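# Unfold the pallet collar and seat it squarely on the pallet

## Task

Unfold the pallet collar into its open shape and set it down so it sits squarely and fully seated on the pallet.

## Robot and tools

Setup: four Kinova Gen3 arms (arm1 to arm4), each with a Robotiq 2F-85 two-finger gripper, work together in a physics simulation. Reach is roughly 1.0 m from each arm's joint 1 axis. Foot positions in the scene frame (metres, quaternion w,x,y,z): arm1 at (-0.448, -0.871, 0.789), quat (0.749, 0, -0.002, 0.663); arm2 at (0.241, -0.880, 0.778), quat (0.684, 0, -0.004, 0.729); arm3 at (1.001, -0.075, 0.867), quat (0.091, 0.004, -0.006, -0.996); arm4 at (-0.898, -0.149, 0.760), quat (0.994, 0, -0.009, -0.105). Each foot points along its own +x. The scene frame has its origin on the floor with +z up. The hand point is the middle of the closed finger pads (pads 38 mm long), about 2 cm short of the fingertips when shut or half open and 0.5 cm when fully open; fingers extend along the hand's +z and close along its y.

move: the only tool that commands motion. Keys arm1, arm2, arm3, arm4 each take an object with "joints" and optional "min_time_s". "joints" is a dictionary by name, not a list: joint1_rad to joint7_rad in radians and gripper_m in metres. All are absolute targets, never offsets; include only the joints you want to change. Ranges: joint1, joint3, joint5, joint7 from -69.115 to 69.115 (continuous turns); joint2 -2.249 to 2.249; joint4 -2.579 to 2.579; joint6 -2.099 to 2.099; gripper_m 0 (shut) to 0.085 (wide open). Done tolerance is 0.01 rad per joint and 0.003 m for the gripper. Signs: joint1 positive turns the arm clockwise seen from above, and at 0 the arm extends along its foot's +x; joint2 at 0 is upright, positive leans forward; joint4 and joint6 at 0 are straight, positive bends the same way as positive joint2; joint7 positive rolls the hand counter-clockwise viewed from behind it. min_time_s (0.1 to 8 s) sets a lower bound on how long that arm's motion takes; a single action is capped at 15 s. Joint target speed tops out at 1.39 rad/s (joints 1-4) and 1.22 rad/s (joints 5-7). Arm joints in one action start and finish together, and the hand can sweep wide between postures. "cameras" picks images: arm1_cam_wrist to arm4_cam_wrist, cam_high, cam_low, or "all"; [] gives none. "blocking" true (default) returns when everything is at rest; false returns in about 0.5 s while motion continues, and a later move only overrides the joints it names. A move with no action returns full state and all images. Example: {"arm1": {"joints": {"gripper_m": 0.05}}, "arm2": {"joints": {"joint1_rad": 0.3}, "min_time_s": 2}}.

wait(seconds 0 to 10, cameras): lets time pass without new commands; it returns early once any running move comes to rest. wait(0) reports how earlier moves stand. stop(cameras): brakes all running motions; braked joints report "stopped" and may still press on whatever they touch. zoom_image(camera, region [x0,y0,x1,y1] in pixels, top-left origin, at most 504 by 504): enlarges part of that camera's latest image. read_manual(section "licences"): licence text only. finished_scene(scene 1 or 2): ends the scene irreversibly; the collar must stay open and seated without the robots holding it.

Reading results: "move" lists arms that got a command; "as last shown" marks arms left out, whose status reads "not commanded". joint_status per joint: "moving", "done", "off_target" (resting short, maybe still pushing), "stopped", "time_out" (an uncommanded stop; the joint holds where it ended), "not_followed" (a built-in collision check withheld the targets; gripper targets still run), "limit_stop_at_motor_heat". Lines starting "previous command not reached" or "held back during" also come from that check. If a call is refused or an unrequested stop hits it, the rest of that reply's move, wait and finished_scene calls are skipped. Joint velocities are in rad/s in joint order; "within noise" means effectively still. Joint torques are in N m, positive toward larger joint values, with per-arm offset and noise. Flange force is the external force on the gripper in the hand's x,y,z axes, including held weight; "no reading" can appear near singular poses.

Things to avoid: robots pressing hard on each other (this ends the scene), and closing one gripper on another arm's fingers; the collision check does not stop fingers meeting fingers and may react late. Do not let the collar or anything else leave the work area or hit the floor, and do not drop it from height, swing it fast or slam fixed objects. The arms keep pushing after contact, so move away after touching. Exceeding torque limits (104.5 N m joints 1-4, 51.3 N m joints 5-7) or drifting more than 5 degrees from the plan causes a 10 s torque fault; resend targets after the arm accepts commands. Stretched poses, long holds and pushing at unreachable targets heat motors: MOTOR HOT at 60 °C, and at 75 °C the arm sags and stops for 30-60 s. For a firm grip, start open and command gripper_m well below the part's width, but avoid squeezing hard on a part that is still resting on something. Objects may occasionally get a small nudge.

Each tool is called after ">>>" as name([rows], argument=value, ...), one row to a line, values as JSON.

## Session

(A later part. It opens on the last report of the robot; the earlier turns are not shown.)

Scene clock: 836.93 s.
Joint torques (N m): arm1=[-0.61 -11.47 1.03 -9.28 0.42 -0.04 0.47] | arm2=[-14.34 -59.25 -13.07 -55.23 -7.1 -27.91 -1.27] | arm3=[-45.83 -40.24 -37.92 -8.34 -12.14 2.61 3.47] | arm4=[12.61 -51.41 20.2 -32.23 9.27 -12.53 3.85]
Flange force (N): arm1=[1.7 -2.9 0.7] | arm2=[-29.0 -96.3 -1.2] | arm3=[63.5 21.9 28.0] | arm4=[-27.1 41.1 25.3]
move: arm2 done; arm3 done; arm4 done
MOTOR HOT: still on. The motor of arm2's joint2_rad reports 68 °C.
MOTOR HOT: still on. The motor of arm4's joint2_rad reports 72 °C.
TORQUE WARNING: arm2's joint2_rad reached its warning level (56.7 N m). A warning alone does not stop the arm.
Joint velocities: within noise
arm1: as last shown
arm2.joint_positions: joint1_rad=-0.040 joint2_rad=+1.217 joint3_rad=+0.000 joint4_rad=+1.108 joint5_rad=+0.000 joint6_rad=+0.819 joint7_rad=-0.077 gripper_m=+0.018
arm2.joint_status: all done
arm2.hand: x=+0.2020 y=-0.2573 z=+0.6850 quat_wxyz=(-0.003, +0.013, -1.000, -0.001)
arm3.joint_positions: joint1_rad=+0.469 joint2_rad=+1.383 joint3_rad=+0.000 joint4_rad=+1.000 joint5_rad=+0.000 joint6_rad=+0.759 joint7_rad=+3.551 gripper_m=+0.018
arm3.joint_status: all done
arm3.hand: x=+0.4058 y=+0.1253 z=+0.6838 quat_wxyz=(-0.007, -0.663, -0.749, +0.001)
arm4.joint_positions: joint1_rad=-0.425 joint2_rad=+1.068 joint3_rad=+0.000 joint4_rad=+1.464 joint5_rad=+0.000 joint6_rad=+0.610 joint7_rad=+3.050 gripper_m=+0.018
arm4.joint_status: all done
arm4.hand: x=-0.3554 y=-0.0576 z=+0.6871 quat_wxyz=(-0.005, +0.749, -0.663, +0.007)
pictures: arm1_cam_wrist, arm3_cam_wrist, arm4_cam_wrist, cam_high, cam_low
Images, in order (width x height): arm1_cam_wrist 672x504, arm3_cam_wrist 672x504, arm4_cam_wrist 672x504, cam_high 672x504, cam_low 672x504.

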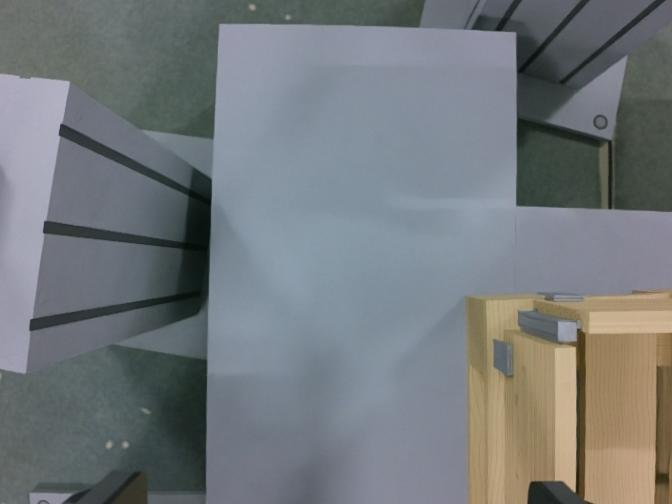

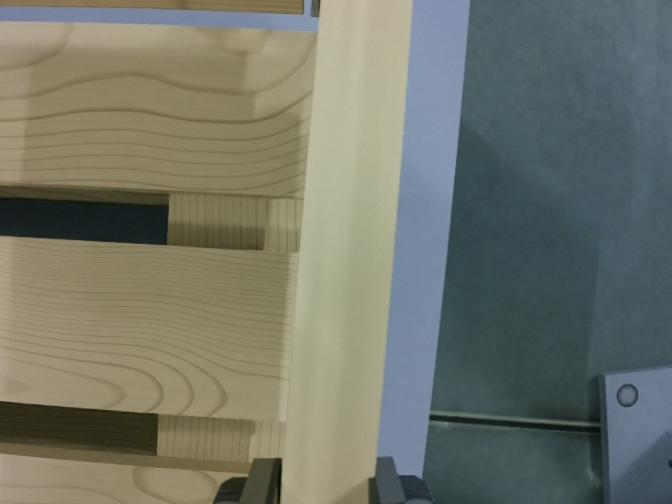

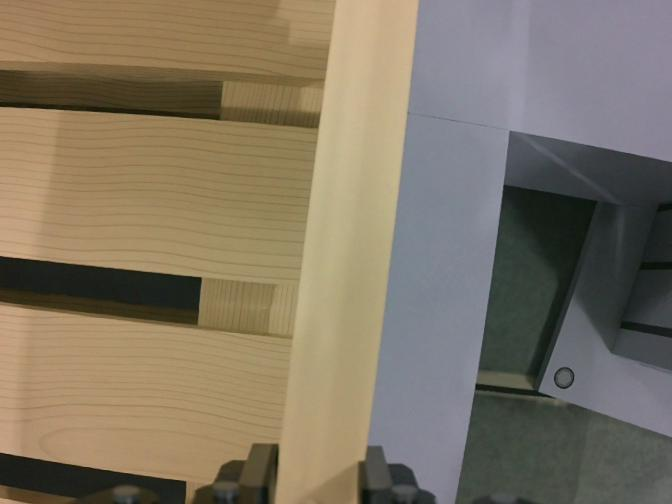

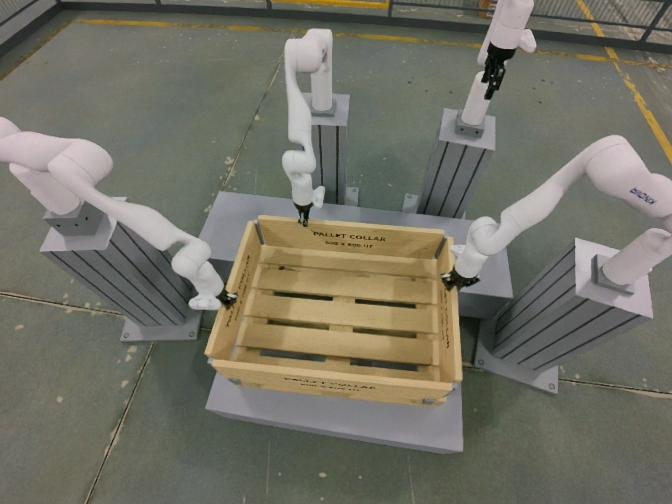

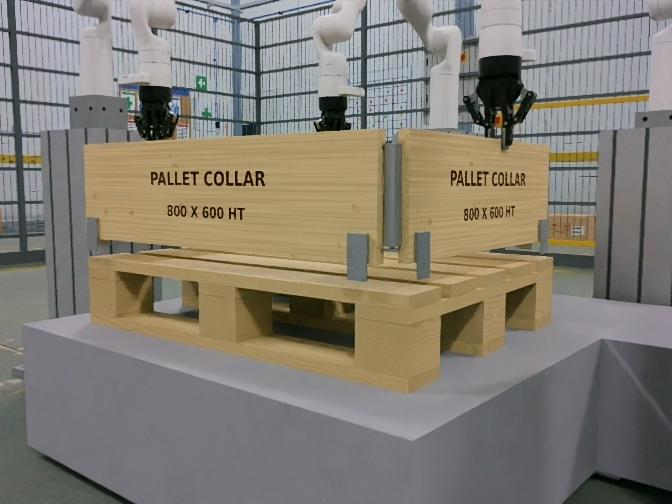

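>>> move(arm2={"joints":{"joint2_rad":1.2593,"joint4_rad":1.091,"joint6_rad":0.7914},"min_time_s":1.5}, arm3={"joints":{"joint2_rad":1.4307,"joint4_rad":0.966,"joint6_rad":0.745},"min_time_s":1.5}, arm4={"joints":{"joint2_rad":1.1133,"joint4_rad":1.451,"joint6_rad":0.5777},"min_time_s":1.5}, cameras=["cam_high","cam_low","arm3_cam_wrist","arm4_cam_wrist"])

>>> zoom_image(camera="cam_low", region=[60, 200, 310, 360])

>>> zoom_image(camera="cam_low", region=[310, 200, 560, 360])

>>> zoom_image(camera="cam_high", region=[190, 190, 490, 430])

Scene clock: 851.03 s.
Joint torques (N m): arm1=[-0.6 -11.49 1 -9.25 0.4 -0.05 0.47] | arm2=[-16.37 0.58 -15.65 -36.91 -6.93 -32.64 -0.75] | arm3=[-57.75 -34.66 -47.19 -12.07 -15.12 -1.85 3.5] | arm4=[17.35 14.39 24.62 -34.42 10.57 -30.48 3.51]
Flange force (N): arm1=[1.7 -2.8 0.5] | arm2=[-31.7 -100.2 -107.6] | arm3=[73.7 44.2 7.6] | arm4=[-32.9 87.9 -135.5]
move: arm2 time_out; arm3 done; arm4 done
MOTOR HOT: still on. The motor of arm2's joint2_rad reports 70 °C.
MOTOR HOT: still on. The motor of arm4's joint2_rad reports 72 °C.
TORQUE WARNING: arm2's joint6_rad reached its warning level (29.4 N m). A warning alone does not stop the arm.
Joint velocities: within noise
arm1: as last shown
arm2.joint_positions: joint1_rad=-0.040 joint2_rad=+1.259 joint3_rad=+0.000 joint4_rad=+1.091 joint5_rad=+0.000 joint6_rad=+0.805 joint7_rad=-0.077 gripper_m=+0.018
arm2.joint_status: joint6_rad time_out (moved -0.014 of -0.027); the others done
arm2.hand: x=+0.2025 y=-0.2602 z=+0.6625 quat_wxyz=(-0.004, +0.013, -1.000, +0.004)
arm3.joint_positions: joint1_rad=+0.469 joint2_rad=+1.431 joint3_rad=+0.000 joint4_rad=+0.966 joint5_rad=+0.000 joint6_rad=+0.745 joint7_rad=+3.551 gripper_m=+0.018
arm3.joint_status: all done
arm3.hand: x=+0.4059 y=+0.1250 z=+0.6610 quat_wxyz=(-0.007, -0.663, -0.749, +0.001)
arm4.joint_positions: joint1_rad=-0.425 joint2_rad=+1.113 joint3_rad=+0.000 joint4_rad=+1.451 joint5_rad=+0.000 joint6_rad=+0.579 joint7_rad=+3.050 gripper_m=+0.018
arm4.joint_status: all done
arm4.hand: x=-0.3553 y=-0.0576 z=+0.6646 quat_wxyz=(-0.004, +0.749, -0.663, +0.007)
pictures: arm3_cam_wrist, arm4_cam_wrist, cam_high, cam_low
Images, in order (width x height): arm3_cam_wrist 672x504, arm4_cam_wrist 672x504, cam_high 672x504, cam_low 672x504.

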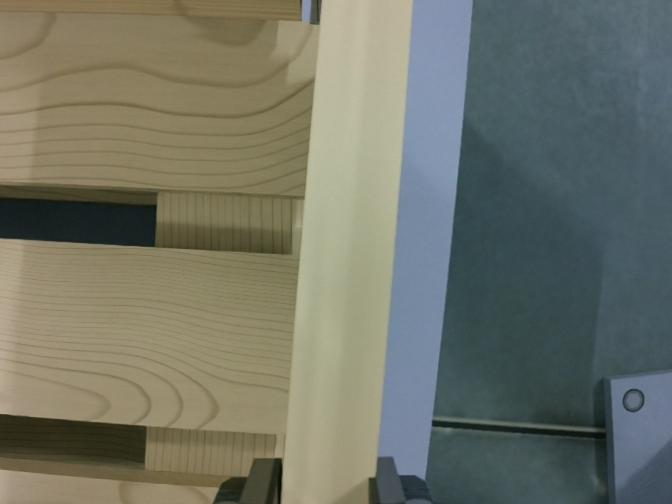

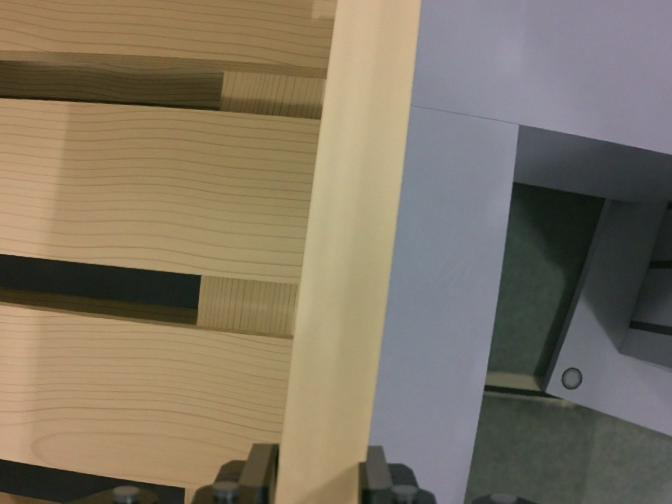

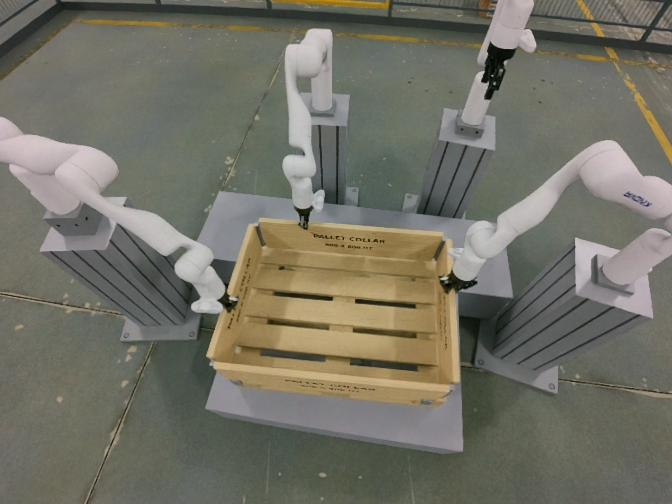

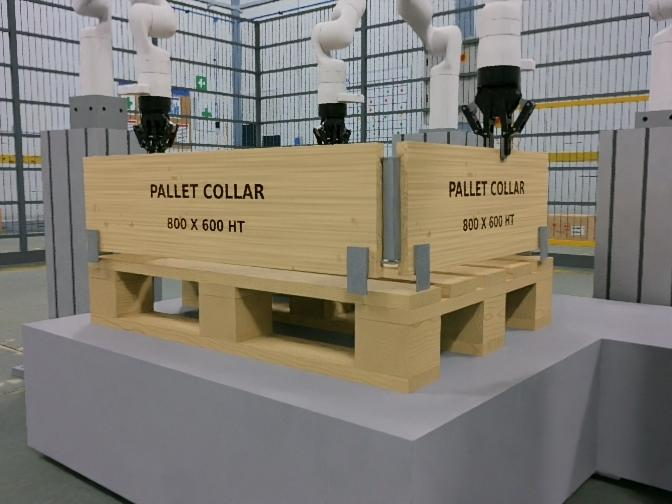

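Scaled by 2.016 from the camera's image (finer frame: 960x720).

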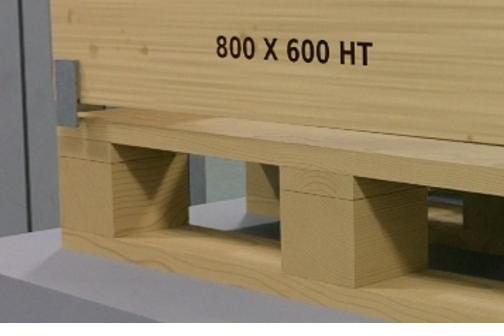

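Scaled by 2.016 from the camera's image (finer frame: 960x720).

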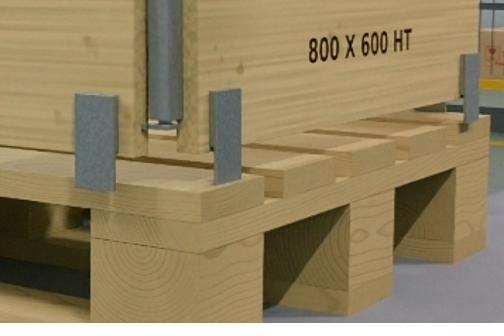

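Scaled by 1.680 from the camera's image (finer frame: 960x720).

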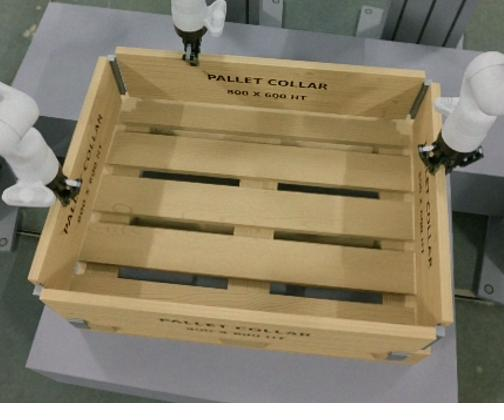

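>>> move(arm2={"joints":{"joint2_rad":1.2169,"joint4_rad":1.1085,"joint6_rad":0.8162},"min_time_s":1.2}, arm3={"joints":{"joint2_rad":1.383,"joint4_rad":0.9999,"joint6_rad":0.7587},"min_time_s":1.2}, arm4={"joints":{"joint2_rad":1.0682,"joint4_rad":1.4636,"joint6_rad":0.6098},"min_time_s":1.2})

>>> move(arm2={"joints":{"joint1_rad":-0.0543,"joint2_rad":1.2009,"joint4_rad":1.1521,"joint6_rad":0.7886,"joint7_rad":-0.0918},"min_time_s":1.2}, arm3={"joints":{"joint1_rad":0.4522,"joint2_rad":1.3926,"joint4_rad":0.9721,"joint6_rad":0.7769,"joint7_rad":3.5338},"min_time_s":1.2}, arm4={"joints":{"joint1_rad":-0.4114,"joint2_rad":1.0555,"joint4_rad":1.5023,"joint6_rad":0.5838,"joint7_rad":3.0629},"min_time_s":1.2})

>>> move(arm2={"joints":{"joint2_rad":1.2429,"joint4_rad":1.1367,"joint6_rad":0.762},"min_time_s":1.5}, arm3={"joints":{"joint2_rad":1.4394,"joint4_rad":0.9388,"joint6_rad":0.7634},"min_time_s":1.5}, arm4={"joints":{"joint2_rad":1.1008,"joint4_rad":1.491,"joint6_rad":0.5498},"min_time_s":1.5}, cameras=["cam_low","cam_high","arm1_cam_wrist"])

>>> zoom_image(camera="cam_low", region=[310, 200, 560, 360])

>>> zoom_image(camera="arm1_cam_wrist", region=[450, 270, 672, 440])

Scene clock: 881.10 s.
Joint torques (N m): arm1=[-0.62 -11.47 0.99 -9.29 0.42 -0.04 0.46] | arm2=[0.14 -2.56 -1.37 1.91 -1.44 0.84 -0.54] | arm3=[15.43 -55.65 13.6 -15.01 5.21 1.35 1.29] | arm4=[-1.3 -40.39 2.38 -8.12 1.31 2.76 1.35]
Flange force (N): arm1=[1.6 -2.9 0.7] | arm2=no reading | arm3=[-24.0 -12.8 49.7] | arm4=[0.7 -4.3 37.3]
move: arm2 limit_stop_at_motor_heat; arm3 done; arm4 done
OVER-TEMPERATURE FAULT: MOTORS ONLY BRAKING. Before this call, the motor of arm2's joint6_rad reached 75 °C. Robot arm2 may sink or be pushed. Robot arm2 ran none of this call's commands. The stop still runs: until a result tells its end, robot arm2, its gripper or tool too, takes no command.
MOTOR HOT: the motor of arm3's joint2_rad reports 60 °C; the controller stops that arm at 75 °C. To cool a motor, set the load down, stop pushing, or move to a pose that needs little force.
MOTOR HOT: still on. The motor of arm2's joint6_rad reports 71 °C.
MOTOR HOT: still on. The motor of arm4's joint2_rad reports 65 °C.
TORQUE WARNING: arm2's joint6_rad reached its warning level (29.4 N m).
TORQUE WARNING: arm3's joint2_rad reached its warning level (56.7 N m). A warning alone does not stop the arm.
Joint velocities: within noise
arm1.joint_positions: joint1_rad=+0.072 joint2_rad=+0.166 joint3_rad=+0.000 joint4_rad=+1.492 joint5_rad=+0.000 joint6_rad=+1.484 joint7_rad=+0.194 gripper_m=+0.085
arm1.joint_status: not commanded
arm1.hand: x=-0.3505 y=-0.5013 z=+1.1513 quat_wxyz=(-0.001, +0.000, -1.000, -0.001)
arm2.joint_positions: joint1_rad=-0.033 joint2_rad=+1.276 joint3_rad=+0.026 joint4_rad=+1.097 joint5_rad=+0.014 joint6_rad=+0.821 joint7_rad=-0.077 gripper_m=+0.018
arm2.joint_status: joint2_rad limit_stop_at_motor_heat; joint4_rad limit_stop_at_motor_heat; the others done
arm2.on_its_own: joint1_rad to joint7_rad can sink or be pushed now: their motors only brake
arm2.hand: x=+0.2258 y=-0.2730 z=+0.6520 quat_wxyz=(-0.022, +0.010, -0.999, +0.022)
arm3.joint_positions: joint1_rad=+0.469 joint2_rad=+1.383 joint3_rad=+0.000 joint4_rad=+1.000 joint5_rad=+0.000 joint6_rad=+0.759 joint7_rad=+3.551 gripper_m=+0.018
arm3.joint_status: all done
arm3.hand: x=+0.4057 y=+0.1253 z=+0.6840 quat_wxyz=(-0.007, -0.663, -0.749, +0.001)
arm4.joint_positions: joint1_rad=-0.425 joint2_rad=+1.068 joint3_rad=+0.000 joint4_rad=+1.464 joint5_rad=+0.000 joint6_rad=+0.610 joint7_rad=+3.050 gripper_m=+0.018
arm4.joint_status: all done
arm4.hand: x=-0.3555 y=-0.0575 z=+0.6871 quat_wxyz=(-0.005, +0.749, -0.663, +0.007)
pictures: none

not run: a stop that you did not command came earlier in this reply.

not run: a stop that you did not command came earlier in this reply.

Scaled by 2.016 from the camera's image (finer frame: 960x720).
This view is cut from an older image: the scene may have changed since it was taken.

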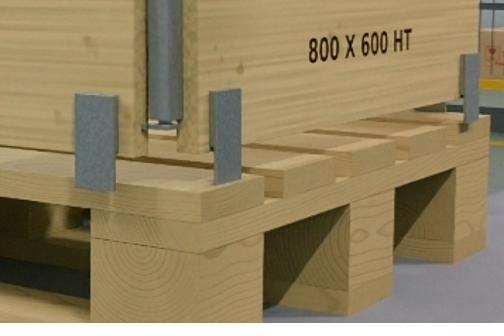

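This scene's latest camera images include none from arm1_cam_wrist. They are from: arm3_cam_wrist, arm4_cam_wrist, cam_high, cam_low. arm1_cam_wrist's image comes with the result of a call that names it in "cameras".

>>> move(arm3={"joints":{"joint2_rad":1.42,"joint4_rad":0.973,"joint6_rad":0.748},"min_time_s":1.5}, arm4={"joints":{"joint2_rad":1.104,"joint4_rad":1.4535,"joint6_rad":0.584},"min_time_s":1.5})

>>> wait(seconds=10)

>>> wait(seconds=10, cameras=["cam_low","cam_high","arm1_cam_wrist"])

>>> zoom_image(camera="cam_low", region=[310, 200, 560, 360])

>>> zoom_image(camera="arm1_cam_wrist", region=[450, 270, 672, 440])

Scene clock: 889.47 s.
Joint torques (N m): arm1=[-0.62 -11.47 1.03 -9.27 0.41 -0.06 0.47] | arm2=[0.55 1.08 -0.89 1.95 -1.22 -1.07 -0.74] | arm3=[-5.38 -63.49 -2.81 -19.09 -0.61 -0.2 1.14] | arm4=[13.58 -4 17.69 -4.76 5.73 -3.71 1.35]
Flange force (N): arm1=[1.7 -2.9 0.5] | arm2=no reading | arm3=[5.1 3.6 58.8] | arm4=[-25.4 15.7 -43.2]
move: arm3 done; arm4 done
OVER-TEMPERATURE FAULT: MOTORS ONLY BRAKING. As an earlier result told, the motor of arm2's joint6_rad reached 75 °C. Robot arm2's stop still runs.
MOTOR HOT: still on. The motor of arm2's joint6_rad reports 68 °C.
MOTOR HOT: still on. The motor of arm3's joint2_rad reports 61 °C.
MOTOR HOT: still on. The motor of arm4's joint2_rad reports 65 °C.
TORQUE WARNING: arm3's joint2_rad reached its warning level (56.7 N m). A warning alone does not stop the arm.
Joint velocities: within noise
arm1: as last shown
arm2.joint_positions: joint1_rad=-0.033 joint2_rad=+1.281 joint3_rad=+0.029 joint4_rad=+1.094 joint5_rad=+0.014 joint6_rad=+0.816 joint7_rad=-0.077 gripper_m=+0.018
arm2.joint_status: not commanded
arm2.on_its_own: joint1_rad to joint7_rad can sink or be pushed now: their motors only brake
arm2.hand: x=+0.2276 y=-0.2716 z=+0.6497 quat_wxyz=(-0.024, +0.010, -0.999, +0.020)
arm3.joint_positions: joint1_rad=+0.469 joint2_rad=+1.420 joint3_rad=+0.000 joint4_rad=+0.973 joint5_rad=+0.000 joint6_rad=+0.748 joint7_rad=+3.551 gripper_m=+0.018
arm3.joint_status: all done
arm3.hand: x=+0.4055 y=+0.1252 z=+0.6663 quat_wxyz=(-0.006, -0.663, -0.749, +0.001)
arm4.joint_positions: joint1_rad=-0.425 joint2_rad=+1.104 joint3_rad=+0.000 joint4_rad=+1.453 joint5_rad=+0.000 joint6_rad=+0.584 joint7_rad=+3.050 gripper_m=+0.018
arm4.joint_status: all done
arm4.hand: x=-0.3548 y=-0.0575 z=+0.6692 quat_wxyz=(-0.005, +0.749, -0.663, +0.007)
pictures: none

Scene clock: 899.47 s.
Joint torques (N m): arm1=[-0.6 -11.47 1.05 -9.27 0.43 -0.05 0.47] | arm2=[0.57 0.95 -0.86 2.06 -1.21 -1.03 -0.74] | arm3=[-5.42 -63.4 -2.83 -19.03 -0.6 -0.21 1.14] | arm4=[13.74 -4.12 17.68 -4.75 5.76 -3.71 1.39]
Flange force (N): arm1=[1.7 -2.9 0.6] | arm2=no reading | arm3=[5.2 3.4 58.7] | arm4=[-25.8 15.5 -43.0]
OVER-TEMPERATURE FAULT: MOTORS ONLY BRAKING. As an earlier result told, the motor of arm2's joint6_rad reached 75 °C. Robot arm2's stop still runs.
MOTOR HOT: still on. The motor of arm2's joint6_rad reports 66 °C.
MOTOR HOT: still on. The motor of arm3's joint2_rad reports 63 °C.
MOTOR HOT: still on. The motor of arm4's joint2_rad reports 63 °C.
TORQUE WARNING: arm3's joint2_rad reached its warning level (56.7 N m). A warning alone does not stop the arm.
Joint velocities: within noise
arm1.joint_positions: joint1_rad=+0.072 joint2_rad=+0.166 joint3_rad=+0.000 joint4_rad=+1.492 joint5_rad=+0.000 joint6_rad=+1.484 joint7_rad=+0.194 gripper_m=+0.085
arm1.joint_status: not commanded
arm1.hand: x=-0.3505 y=-0.5013 z=+1.1513 quat_wxyz=(-0.001, +0.000, -1.000, -0.001)
arm2.joint_positions: joint1_rad=-0.033 joint2_rad=+1.281 joint3_rad=+0.029 joint4_rad=+1.094 joint5_rad=+0.014 joint6_rad=+0.816 joint7_rad=-0.077 gripper_m=+0.018
arm2.joint_status: not commanded
arm2.on_its_own: joint1_rad to joint7_rad can sink or be pushed now: their motors only brake
arm2.hand: x=+0.2276 y=-0.2716 z=+0.6497 quat_wxyz=(-0.024, +0.010, -0.999, +0.020)
arm3.joint_positions: joint1_rad=+0.469 joint2_rad=+1.420 joint3_rad=+0.000 joint4_rad=+0.973 joint5_rad=+0.000 joint6_rad=+0.748 joint7_rad=+3.551 gripper_m=+0.018
arm3.joint_status: all done
arm3.hand: x=+0.4055 y=+0.1252 z=+0.6663 quat_wxyz=(-0.006, -0.663, -0.749, +0.001)
arm4.joint_positions: joint1_rad=-0.425 joint2_rad=+1.104 joint3_rad=+0.000 joint4_rad=+1.453 joint5_rad=+0.000 joint6_rad=+0.584 joint7_rad=+3.050 gripper_m=+0.018
arm4.joint_status: all done
arm4.hand: x=-0.3548 y=-0.0575 z=+0.6692 quat_wxyz=(-0.005, +0.749, -0.663, +0.007)
wait: 10.00 s; at rest by 0.27 s
pictures: none

Scene clock: 909.47 s.
Joint torques (N m): arm1=[-0.63 -11.49 1.01 -9.27 0.39 -0.05 0.48] | arm2=[0.62 0.94 -0.88 2.06 -1.25 -1.09 -0.73] | arm3=[-5.38 -63.36 -2.82 -18.96 -0.59 -0.2 1.15] | arm4=[13.72 -4.12 17.63 -4.78 5.79 -3.72 1.43]
Flange force (N): arm1=[1.7 -2.8 0.6] | arm2=no reading | arm3=[5.3 3.1 58.7] | arm4=[-25.9 15.6 -43.0]
OVER-TEMPERATURE FAULT: MOTORS ONLY BRAKING. As an earlier result told, the motor of arm2's joint6_rad reached 75 °C. Robot arm2's stop still runs.
MOTOR HOT: still on. The motor of arm2's joint6_rad reports 64 °C.
MOTOR HOT: still on. The motor of arm3's joint2_rad reports 65 °C.
MOTOR HOT: still on. The motor of arm4's joint2_rad reports 61 °C.
TORQUE WARNING: arm3's joint2_rad reached its warning level (56.7 N m). A warning alone does not stop the arm.
Joint velocities: within noise
arm1.joint_positions: joint1_rad=+0.072 joint2_rad=+0.166 joint3_rad=+0.000 joint4_rad=+1.492 joint5_rad=+0.000 joint6_rad=+1.484 joint7_rad=+0.194 gripper_m=+0.085
arm1.joint_status: not commanded
arm1.hand: x=-0.3505 y=-0.5013 z=+1.1513 quat_wxyz=(-0.001, +0.000, -1.000, -0.001)
arm2.joint_positions: joint1_rad=-0.033 joint2_rad=+1.281 joint3_rad=+0.029 joint4_rad=+1.094 joint5_rad=+0.014 joint6_rad=+0.816 joint7_rad=-0.077 gripper_m=+0.018
arm2.joint_status: not commanded
arm2.on_its_own: joint1_rad to joint7_rad can sink or be pushed now: their motors only brake
arm2.hand: x=+0.2276 y=-0.2716 z=+0.6497 quat_wxyz=(-0.024, +0.010, -0.999, +0.020)
arm3.joint_positions: joint1_rad=+0.469 joint2_rad=+1.420 joint3_rad=+0.000 joint4_rad=+0.973 joint5_rad=+0.000 joint6_rad=+0.748 joint7_rad=+3.551 gripper_m=+0.018
arm3.joint_status: all done
arm3.hand: x=+0.4055 y=+0.1252 z=+0.6663 quat_wxyz=(-0.006, -0.663, -0.749, +0.001)
arm4.joint_positions: joint1_rad=-0.425 joint2_rad=+1.104 joint3_rad=+0.000 joint4_rad=+1.453 joint5_rad=+0.000 joint6_rad=+0.584 joint7_rad=+3.050 gripper_m=+0.018
arm4.joint_status: all done
arm4.hand: x=-0.3548 y=-0.0575 z=+0.6692 quat_wxyz=(-0.005, +0.749, -0.663, +0.007)
wait: 10.00 s; at rest by 0.27 s
pictures: arm1_cam_wrist, cam_high, cam_low
Images, in order (width x height): arm1_cam_wrist 672x504, cam_high 672x504, cam_low 672x504.

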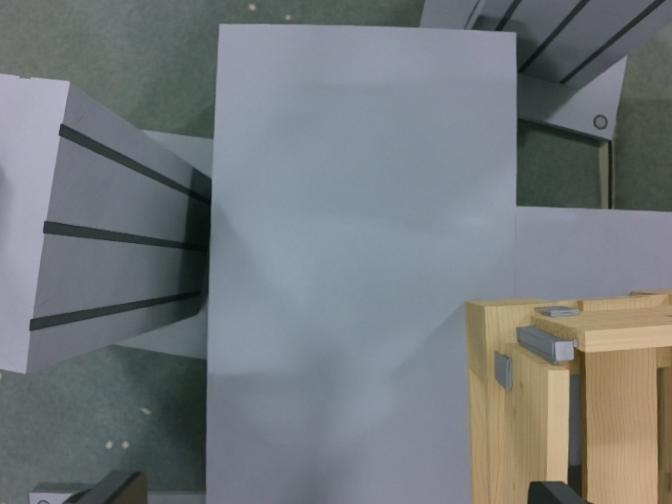

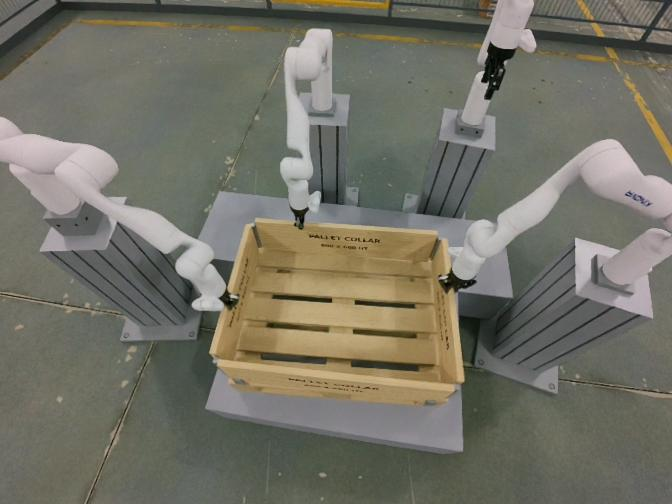

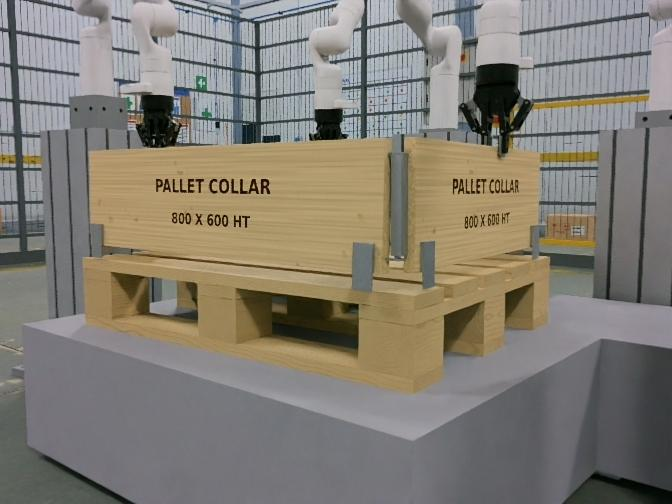

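Scaled by 2.016 from the camera's image (finer frame: 960x720).

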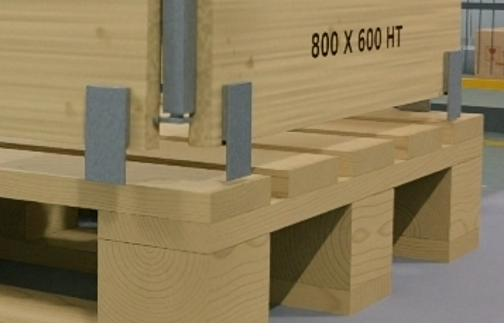

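Scaled by 2.270.

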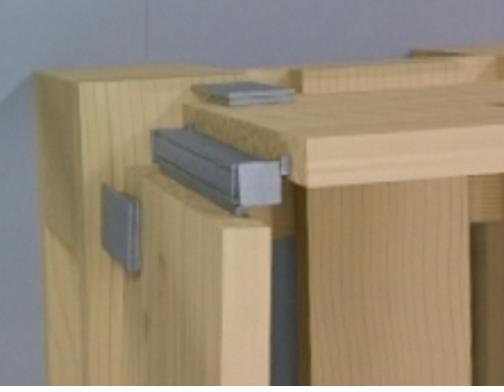

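>>> wait(seconds=10)

>>> move(arm3={"joints":{"joint2_rad":1.4307,"joint4_rad":0.966,"joint6_rad":0.745},"min_time_s":1.5})

Scene clock: 937.43 s.
Joint torques (N m): arm1=[-0.6 -11.49 1.02 -9.28 0.43 -0.05 0.45] | arm2=[0.51 -5.61 -0.57 -3 -1.21 -3.12 -0.85] | arm3=[-7.51 -59.56 -4.68 -17.04 -1.27 0.4 1.11] | arm4=[11.82 -9.4 15.55 -5.96 5.07 -3.35 1.33]
Flange force (N): arm1=[1.7 -2.9 0.6] | arm2=[-2.5 -11.0 -38.1] | arm3=[9.0 3.3 53.9] | arm4=[-22.3 14.3 -32.6]
OVER-TEMPERATURE FAULT: MOTORS ONLY BRAKING. As an earlier result told, the motor of arm2's joint6_rad reached 75 °C; the stop lasted 71 seconds. Robot arm2's motors hold again: robot arm2 holds where the fault left it. A joint of robot arm2 that sank or was pushed past the end of its range is driven back toward that end. Robot arm2 accepts commands again.
MOTOR HOT: still on. The motor of arm2's joint6_rad reports 59 °C.
MOTOR HOT: still on. The motor of arm3's joint2_rad reports 70 °C.
MOTOR HOT: cleared for the motors of arm4.
TORQUE WARNING: arm3's joint2_rad reached its warning level (56.7 N m). A warning alone does not stop the arm.
Joint velocities: within noise
arm1.joint_positions: joint1_rad=+0.072 joint2_rad=+0.166 joint3_rad=+0.000 joint4_rad=+1.492 joint5_rad=+0.000 joint6_rad=+1.484 joint7_rad=+0.194 gripper_m=+0.085
arm1.joint_status: not commanded
arm1.hand: x=-0.3505 y=-0.5013 z=+1.1513 quat_wxyz=(-0.001, +0.000, -1.000, -0.001)
arm2.joint_positions: joint1_rad=-0.033 joint2_rad=+1.278 joint3_rad=+0.029 joint4_rad=+1.093 joint5_rad=+0.014 joint6_rad=+0.816 joint7_rad=-0.077 gripper_m=+0.018
arm2.joint_status: not commanded
arm2.hand: x=+0.2275 y=-0.2705 z=+0.6514 quat_wxyz=(-0.024, +0.010, -0.999, +0.019)
arm3.joint_positions: joint1_rad=+0.469 joint2_rad=+1.420 joint3_rad=+0.000 joint4_rad=+0.973 joint5_rad=+0.000 joint6_rad=+0.748 joint7_rad=+3.551 gripper_m=+0.018
arm3.joint_status: all done
arm3.hand: x=+0.4055 y=+0.1252 z=+0.6663 quat_wxyz=(-0.006, -0.663, -0.749, +0.001)
arm4.joint_positions: joint1_rad=-0.424 joint2_rad=+1.104 joint3_rad=+0.000 joint4_rad=+1.454 joint5_rad=+0.000 joint6_rad=+0.584 joint7_rad=+3.050 gripper_m=+0.018
arm4.joint_status: all done
arm4.hand: x=-0.3548 y=-0.0576 z=+0.6691 quat_wxyz=(-0.005, +0.749, -0.663, +0.007)
wait: 10.00 s; at rest from the start
pictures: none

Scene clock: 939.23 s.
Joint torques (N m): arm1=[-0.62 -11.49 1.03 -9.3 0.42 -0.05 0.48] | arm2=[-2.92 -9.54 -3.57 0.66 -2.57 0.91 -0.9] | arm3=[-3.01 -44.39 -0.86 -15.69 0.2 -2.37 0.92] | arm4=[8.6 -13.61 11.81 -5.73 3.77 -2.38 1.19]
Flange force (N): arm1=[1.7 -2.9 0.7] | arm2=[-7.5 3.0 -23.5] | arm3=[-2.3 11.1 22.3] | arm4=[-16.4 10.0 -22.7]
move: arm3 done
MOTOR HOT: still on. The motor of arm2's joint6_rad reports 59 °C.
MOTOR HOT: still on. The motor of arm3's joint2_rad reports 70 °C.
TORQUE WARNING: arm3's joint2_rad reached its warning level (56.7 N m). A warning alone does not stop the arm.
Joint velocities: within noise
arm1: as last shown
arm2.joint_positions: joint1_rad=-0.033 joint2_rad=+1.281 joint3_rad=+0.029 joint4_rad=+1.094 joint5_rad=+0.014 joint6_rad=+0.816 joint7_rad=-0.077 gripper_m=+0.018
arm2.joint_status: not commanded
arm2.hand: x=+0.2276 y=-0.2716 z=+0.6497 quat_wxyz=(-0.024, +0.010, -0.999, +0.020)
arm3.joint_positions: joint1_rad=+0.469 joint2_rad=+1.431 joint3_rad=+0.000 joint4_rad=+0.966 joint5_rad=+0.000 joint6_rad=+0.745 joint7_rad=+3.551 gripper_m=+0.018
arm3.joint_status: all done
arm3.hand: x=+0.4059 y=+0.1250 z=+0.6611 quat_wxyz=(-0.007, -0.663, -0.749, +0.001)
arm4.joint_positions: joint1_rad=-0.425 joint2_rad=+1.104 joint3_rad=+0.000 joint4_rad=+1.453 joint5_rad=+0.000 joint6_rad=+0.584 joint7_rad=+3.050 gripper_m=+0.018
arm4.joint_status: not commanded
arm4.hand: x=-0.3548 y=-0.0575 z=+0.6692 quat_wxyz=(-0.005, +0.749, -0.663, +0.007)
pictures: none

>>> move(arm2={"joints":{"joint1_rad":-0.0543,"joint2_rad":1.2009,"joint3_rad":0,"joint4_rad":1.1521,"joint5_rad":0,"joint6_rad":0.7886,"joint7_rad":-0.0918},"min_time_s":2}, arm3={"joints":{"joint1_rad":0.4522,"joint2_rad":1.3926,"joint4_rad":0.9721,"joint6_rad":0.7769,"joint7_rad":3.5338},"min_time_s":2}, arm4={"joints":{"joint1_rad":-0.4114,"joint2_rad":1.0555,"joint4_rad":1.5023,"joint6_rad":0.5838,"joint7_rad":3.0629},"min_time_s":2}, cameras=["cam_low","cam_high","arm1_cam_wrist","arm3_cam_wrist","arm4_cam_wrist"])

>>> zoom_image(camera="cam_low", region=[310, 200, 560, 360])

>>> zoom_image(camera="arm1_cam_wrist", region=[450, 270, 672, 440])

Scene clock: 951.27 s.
Joint torques (N m): arm1=[-0.62 -11.49 1.02 -9.29 0.4 -0.05 0.48] | arm2=[-16.97 -46.83 -16.44 -34.09 -7.62 -14.97 -0.37] | arm3=[-26.27 -40.96 -19.5 -10.54 -4.98 1.11 3.8] | arm4=[6.42 -50.36 12.88 -31.9 6.58 -12.85 3.5]
Flange force (N): arm1=[1.7 -2.9 0.6] | arm2=[-31.5 -50.7 4.9] | arm3=[32.4 12.8 25.2] | arm4=[-16.1 39.0 23.9]
move: arm2 time_out; arm3 done; arm4 done
MOTOR HOT: still on. The motor of arm2's joint6_rad reports 58 °C.
MOTOR HOT: still on. The motor of arm3's joint2_rad reports 70 °C.
Joint velocities: within noise
arm1: as last shown
arm2.joint_positions: joint1_rad=-0.054 joint2_rad=+1.220 joint3_rad=+0.000 joint4_rad=+1.152 joint5_rad=+0.000 joint6_rad=+0.789 joint7_rad=-0.092 gripper_m=+0.018
arm2.joint_status: joint2_rad time_out (moved -0.061 of -0.080); the others done
arm2.hand: x=+0.1949 y=-0.2727 z=+0.6733 quat_wxyz=(-0.004, +0.013, -1.000, +0.007)
arm3.joint_positions: joint1_rad=+0.452 joint2_rad=+1.393 joint3_rad=+0.000 joint4_rad=+0.972 joint5_rad=+0.000 joint6_rad=+0.777 joint7_rad=+3.534 gripper_m=+0.018
arm3.joint_status: all done
arm3.hand: x=+0.3978 y=+0.1163 z=+0.6838 quat_wxyz=(-0.007, -0.663, -0.749, +0.001)
arm4.joint_positions: joint1_rad=-0.411 joint2_rad=+1.056 joint3_rad=+0.000 joint4_rad=+1.502 joint5_rad=+0.000 joint6_rad=+0.584 joint7_rad=+3.063 gripper_m=+0.018
arm4.joint_status: all done
arm4.hand: x=-0.3635 y=-0.0665 z=+0.6870 quat_wxyz=(-0.005, +0.749, -0.663, +0.007)
pictures: arm1_cam_wrist, arm3_cam_wrist, arm4_cam_wrist, cam_high, cam_low
Images, in order (width x height): arm1_cam_wrist 672x504, arm3_cam_wrist 672x504, arm4_cam_wrist 672x504, cam_high 672x504, cam_low 672x504.

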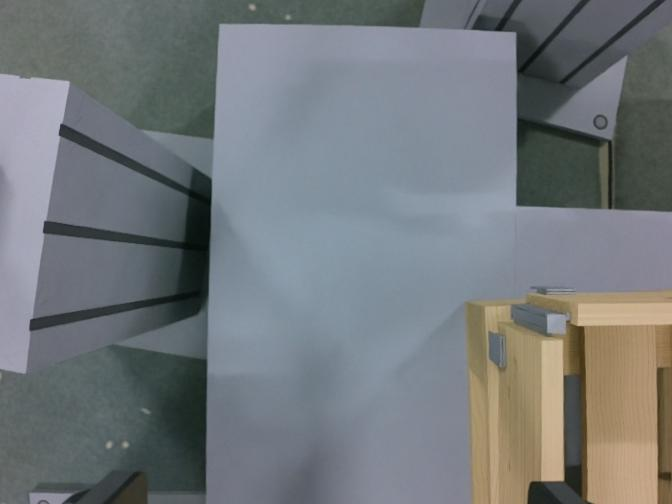

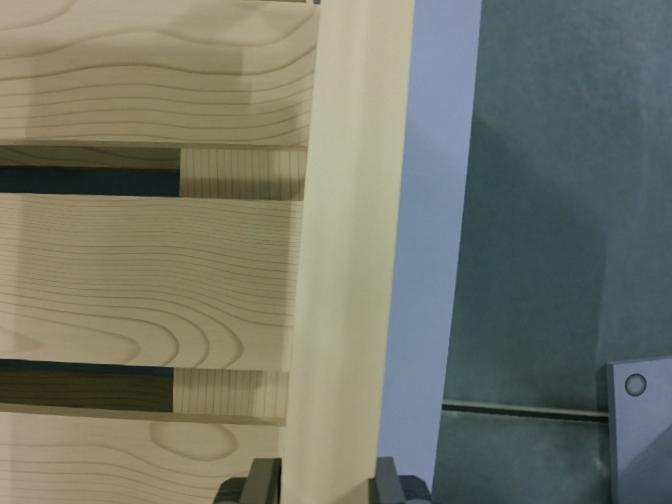

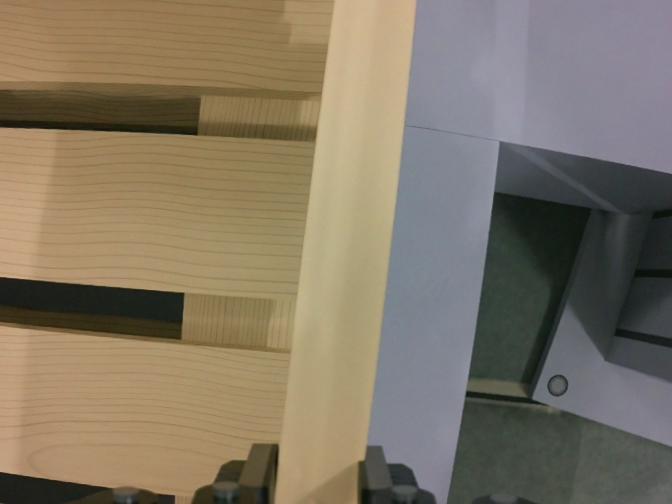

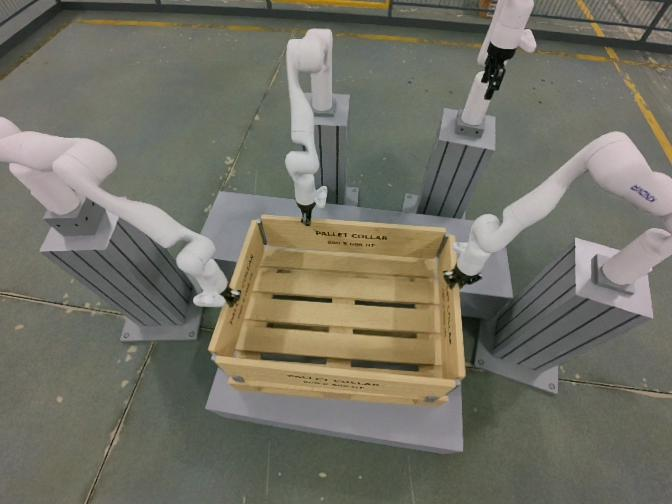

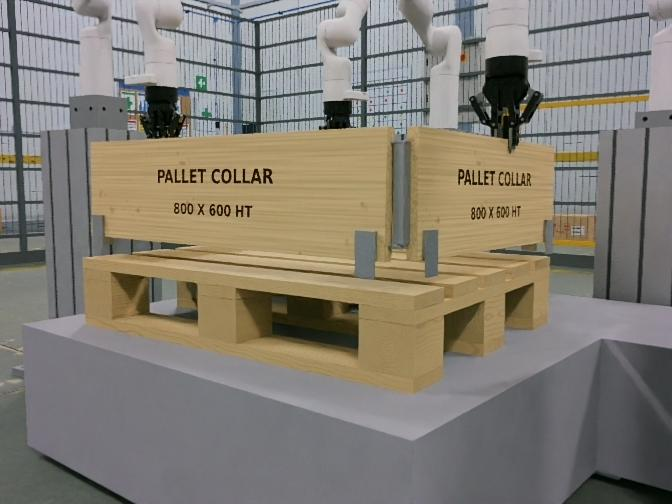

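Scaled by 2.016 from the camera's image (finer frame: 960x720).

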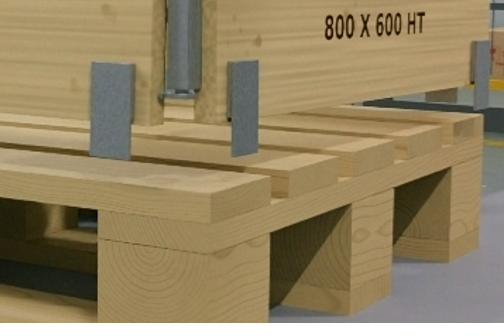

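Scaled by 2.270.

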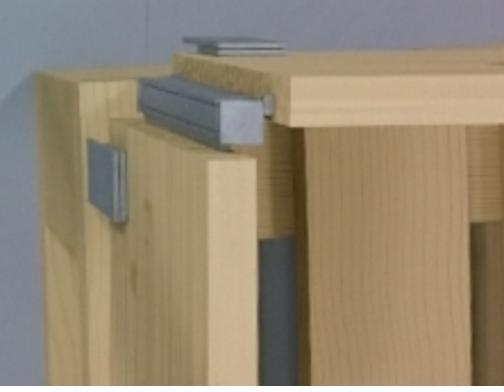

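>>> move(arm2={"joints":{"joint2_rad":1.2429,"joint4_rad":1.1367,"joint6_rad":0.762},"min_time_s":1.5}, arm3={"joints":{"joint2_rad":1.4394,"joint4_rad":0.9388,"joint6_rad":0.7634},"min_time_s":1.5}, arm4={"joints":{"joint2_rad":1.1008,"joint4_rad":1.491,"joint6_rad":0.5498},"min_time_s":1.5}, cameras=["cam_low","arm1_cam_wrist"])

>>> zoom_image(camera="cam_low", region=[310, 200, 560, 360])

>>> zoom_image(camera="cam_low", region=[60, 200, 310, 360])

>>> zoom_image(camera="arm1_cam_wrist", region=[450, 270, 672, 440])

Scene clock: 960.40 s.
Joint torques (N m): arm1=[-0.63 -11.49 1.02 -9.28 0.42 -0.05 0.48] | arm2=[-8.05 -35.13 -8.13 -46.95 -4.4 -28.85 -0.94] | arm3=[-59.21 16.16 -48.31 5.02 -15.82 -1.25 3.24] | arm4=[2.54 -42.98 8.98 -41.54 5.45 -21.75 3.49]
Flange force (N): arm1=[1.7 -2.8 0.6] | arm2=[-19.8 -94.3 -44.5] | arm3=[74.7 47.3 -72.8] | arm4=[-8.1 64.1 -11.9]
move: arm2 done; arm3 done; arm4 done
MOTOR HOT: still on. The motor of arm2's joint6_rad reports 59 °C.
MOTOR HOT: still on. The motor of arm3's joint2_rad reports 70 °C.
TORQUE WARNING: arm2's joint2_rad reached its warning level (56.7 N m). A warning alone does not stop the arm.
TORQUE WARNING: arm3's joint1_rad reached its warning level (56.7 N m). A warning alone does not stop the arm.
TORQUE WARNING: arm4's joint2_rad reached its warning level (56.7 N m). A warning alone does not stop the arm.
Joint velocities: within noise
arm1: as last shown
arm2.joint_positions: joint1_rad=-0.054 joint2_rad=+1.243 joint3_rad=+0.000 joint4_rad=+1.137 joint5_rad=+0.000 joint6_rad=+0.768 joint7_rad=-0.092 gripper_m=+0.018
arm2.joint_status: all done
arm2.hand: x=+0.1942 y=-0.2670 z=+0.6625 quat_wxyz=(-0.003, +0.013, -1.000, +0.000)
arm3.joint_positions: joint1_rad=+0.452 joint2_rad=+1.439 joint3_rad=+0.000 joint4_rad=+0.939 joint5_rad=+0.000 joint6_rad=+0.763 joint7_rad=+3.534 gripper_m=+0.018
arm3.joint_status: all done
arm3.hand: x=+0.3979 y=+0.1162 z=+0.6615 quat_wxyz=(-0.007, -0.663, -0.749, +0.001)
arm4.joint_positions: joint1_rad=-0.411 joint2_rad=+1.101 joint3_rad=+0.000 joint4_rad=+1.491 joint5_rad=+0.000 joint6_rad=+0.550 joint7_rad=+3.063 gripper_m=+0.018
arm4.joint_status: all done
arm4.hand: x=-0.3631 y=-0.0666 z=+0.6645 quat_wxyz=(-0.005, +0.749, -0.663, +0.007)
pictures: arm1_cam_wrist, cam_low
Images, in order (width x height): arm1_cam_wrist 672x504, cam_low 672x504.

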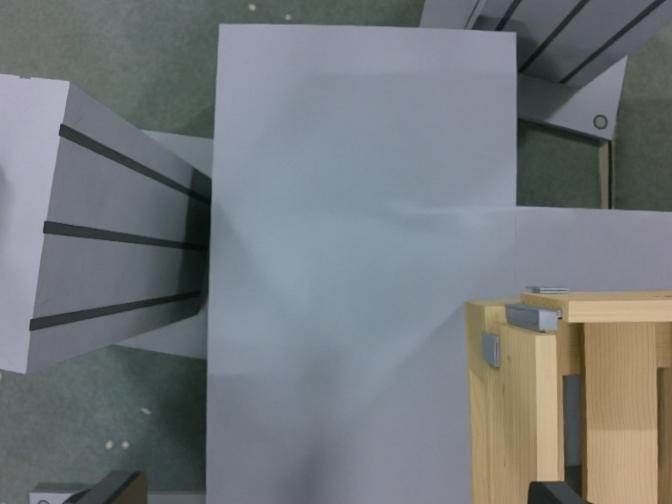

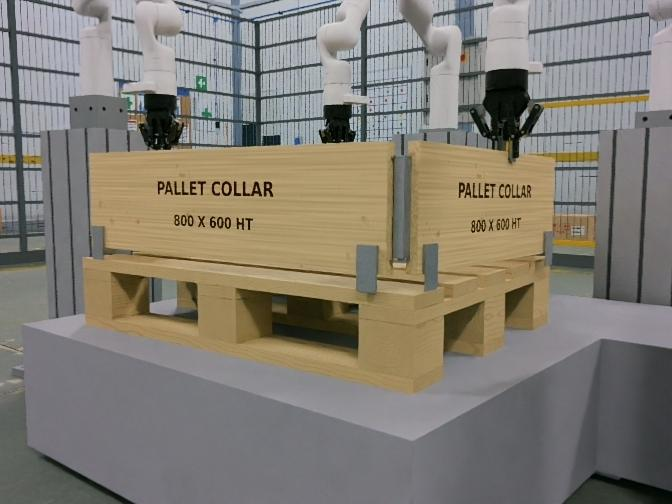

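Scaled by 2.016 from the camera's image (finer frame: 960x720).

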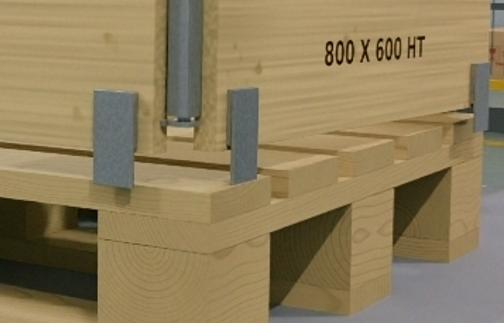

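Scaled by 2.016 from the camera's image (finer frame: 960x720).

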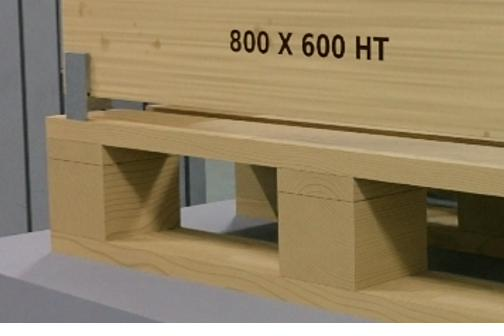

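Scaled by 2.270.

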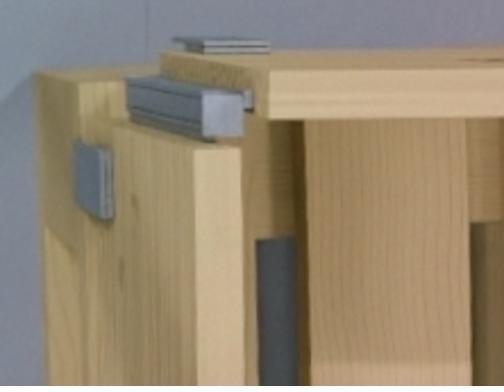

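>>> move(arm2={"joints":{"joint1_rad":-0.0447,"joint2_rad":1.2169,"joint4_rad":1.1085,"joint6_rad":0.8162,"joint7_rad":-0.0652},"min_time_s":1.5}, arm3={"joints":{"joint1_rad":0.4714,"joint2_rad":1.4027,"joint4_rad":0.9426,"joint6_rad":0.7963,"joint7_rad":3.5704},"min_time_s":1.5}, arm4={"joints":{"joint2_rad":1.0555,"joint4_rad":1.5023,"joint6_rad":0.5838,"joint7_rad":3.08},"min_time_s":1.5})

>>> move(arm2={"joints":{"joint2_rad":1.2593,"joint4_rad":1.091,"joint6_rad":0.7914},"min_time_s":1.5}, arm3={"joints":{"joint2_rad":1.4498,"joint4_rad":0.9085,"joint6_rad":0.7833},"min_time_s":1.5}, arm4={"joints":{"joint2_rad":1.1008,"joint4_rad":1.491,"joint6_rad":0.5498},"min_time_s":1.5}, cameras=["cam_low","arm1_cam_wrist","cam_high","arm3_cam_wrist"])

>>> zoom_image(camera="cam_low", region=[310, 200, 560, 360])

>>> zoom_image(camera="cam_low", region=[60, 200, 310, 360])

>>> zoom_image(camera="arm1_cam_wrist", region=[450, 270, 672, 440])

>>> zoom_image(camera="cam_high", region=[190, 190, 490, 430])

Scene clock: 992.90 s.
Joint torques (N m): arm1=[-0.62 -11.46 1.03 -9.27 0.41 -0.04 0.45] | arm2=[-13.46 -46.26 -12.28 -34.39 -6.07 -15.44 -0.5] | arm3=[-26.28 -37.31 -19.73 -6.52 -5.69 3.76 3.41] | arm4=[5.58 -46.8 11.66 -25.17 6.34 -8.73 3.57]
Flange force (N): arm1=[1.7 -2.9 0.6] | arm2=[-24.3 -54.1 2.5] | arm3=[35.4 8.0 24.8] | arm4=[-15.6 27.2 26.1]
move: arm2 time_out; arm3 done; arm4 done
MOTOR HOT: the motor of arm4's joint2_rad reports 60 °C; the controller stops that arm at 75 °C. To cool a motor, set the load down, stop pushing, or move to a pose that needs little force.
MOTOR HOT: still on. The motor of arm2's joint6_rad reports 71 °C.
MOTOR HOT: still on. The motor of arm3's joint2_rad reports 65 °C.
TORQUE WARNING: arm2's joint6_rad reached its warning level (29.4 N m). A warning alone does not stop the arm.
TORQUE WARNING: arm3's joint1_rad reached its warning level (56.7 N m). A warning alone does not stop the arm.
Joint velocities: within noise
arm1: as last shown
arm2.joint_positions: joint1_rad=-0.045 joint2_rad=+1.232 joint3_rad=+0.000 joint4_rad=+1.108 joint5_rad=+0.000 joint6_rad=+0.816 joint7_rad=-0.065 gripper_m=+0.018
arm2.joint_status: joint2_rad time_out (moved -0.011 of -0.026); the others done
arm2.hand: x=+0.1996 y=-0.2623 z=+0.6758 quat_wxyz=(-0.004, +0.021, -1.000, +0.005)
arm3.joint_positions: joint1_rad=+0.471 joint2_rad=+1.403 joint3_rad=+0.000 joint4_rad=+0.943 joint5_rad=+0.000 joint6_rad=+0.796 joint7_rad=+3.570 gripper_m=+0.018
arm3.joint_status: all done
arm3.hand: x=+0.3967 y=+0.1293 z=+0.6838 quat_wxyz=(-0.007, -0.656, -0.755, +0.001)
arm4.joint_positions: joint1_rad=-0.411 joint2_rad=+1.055 joint3_rad=+0.000 joint4_rad=+1.502 joint5_rad=+0.000 joint6_rad=+0.584 joint7_rad=+3.080 gripper_m=+0.018
arm4.joint_status: all done
arm4.hand: x=-0.3635 y=-0.0665 z=+0.6871 quat_wxyz=(-0.005, +0.754, -0.656, +0.007)
pictures: none

not run: a stop that you did not command came earlier in this reply.

Scaled by 2.016 from the camera's image (finer frame: 960x720).
This view is cut from an older image: the scene may have changed since it was taken.

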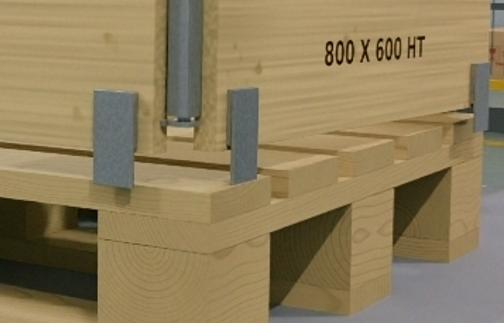

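Scaled by 2.016 from the camera's image (finer frame: 960x720).
This view is cut from an older image: the scene may have changed since it was taken.

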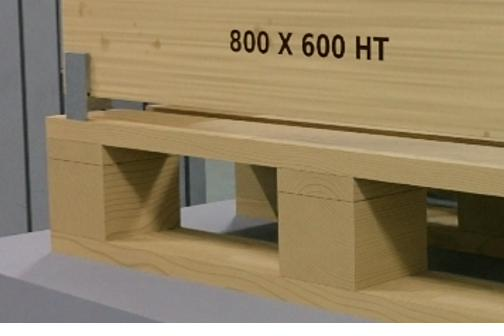

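Scaled by 2.270.
This view is cut from an older image: the scene may have changed since it was taken.

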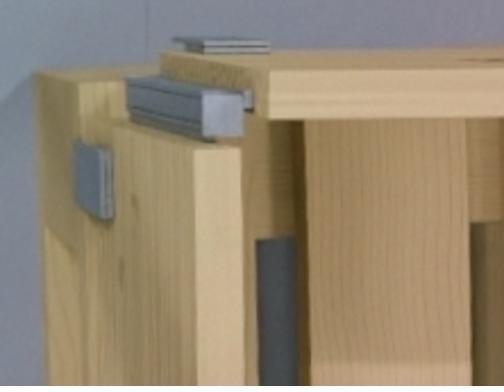

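This scene's latest camera images include none from cam_high. They are from: arm1_cam_wrist, cam_low. cam_high's image comes with the result of a call that names it in "cameras".


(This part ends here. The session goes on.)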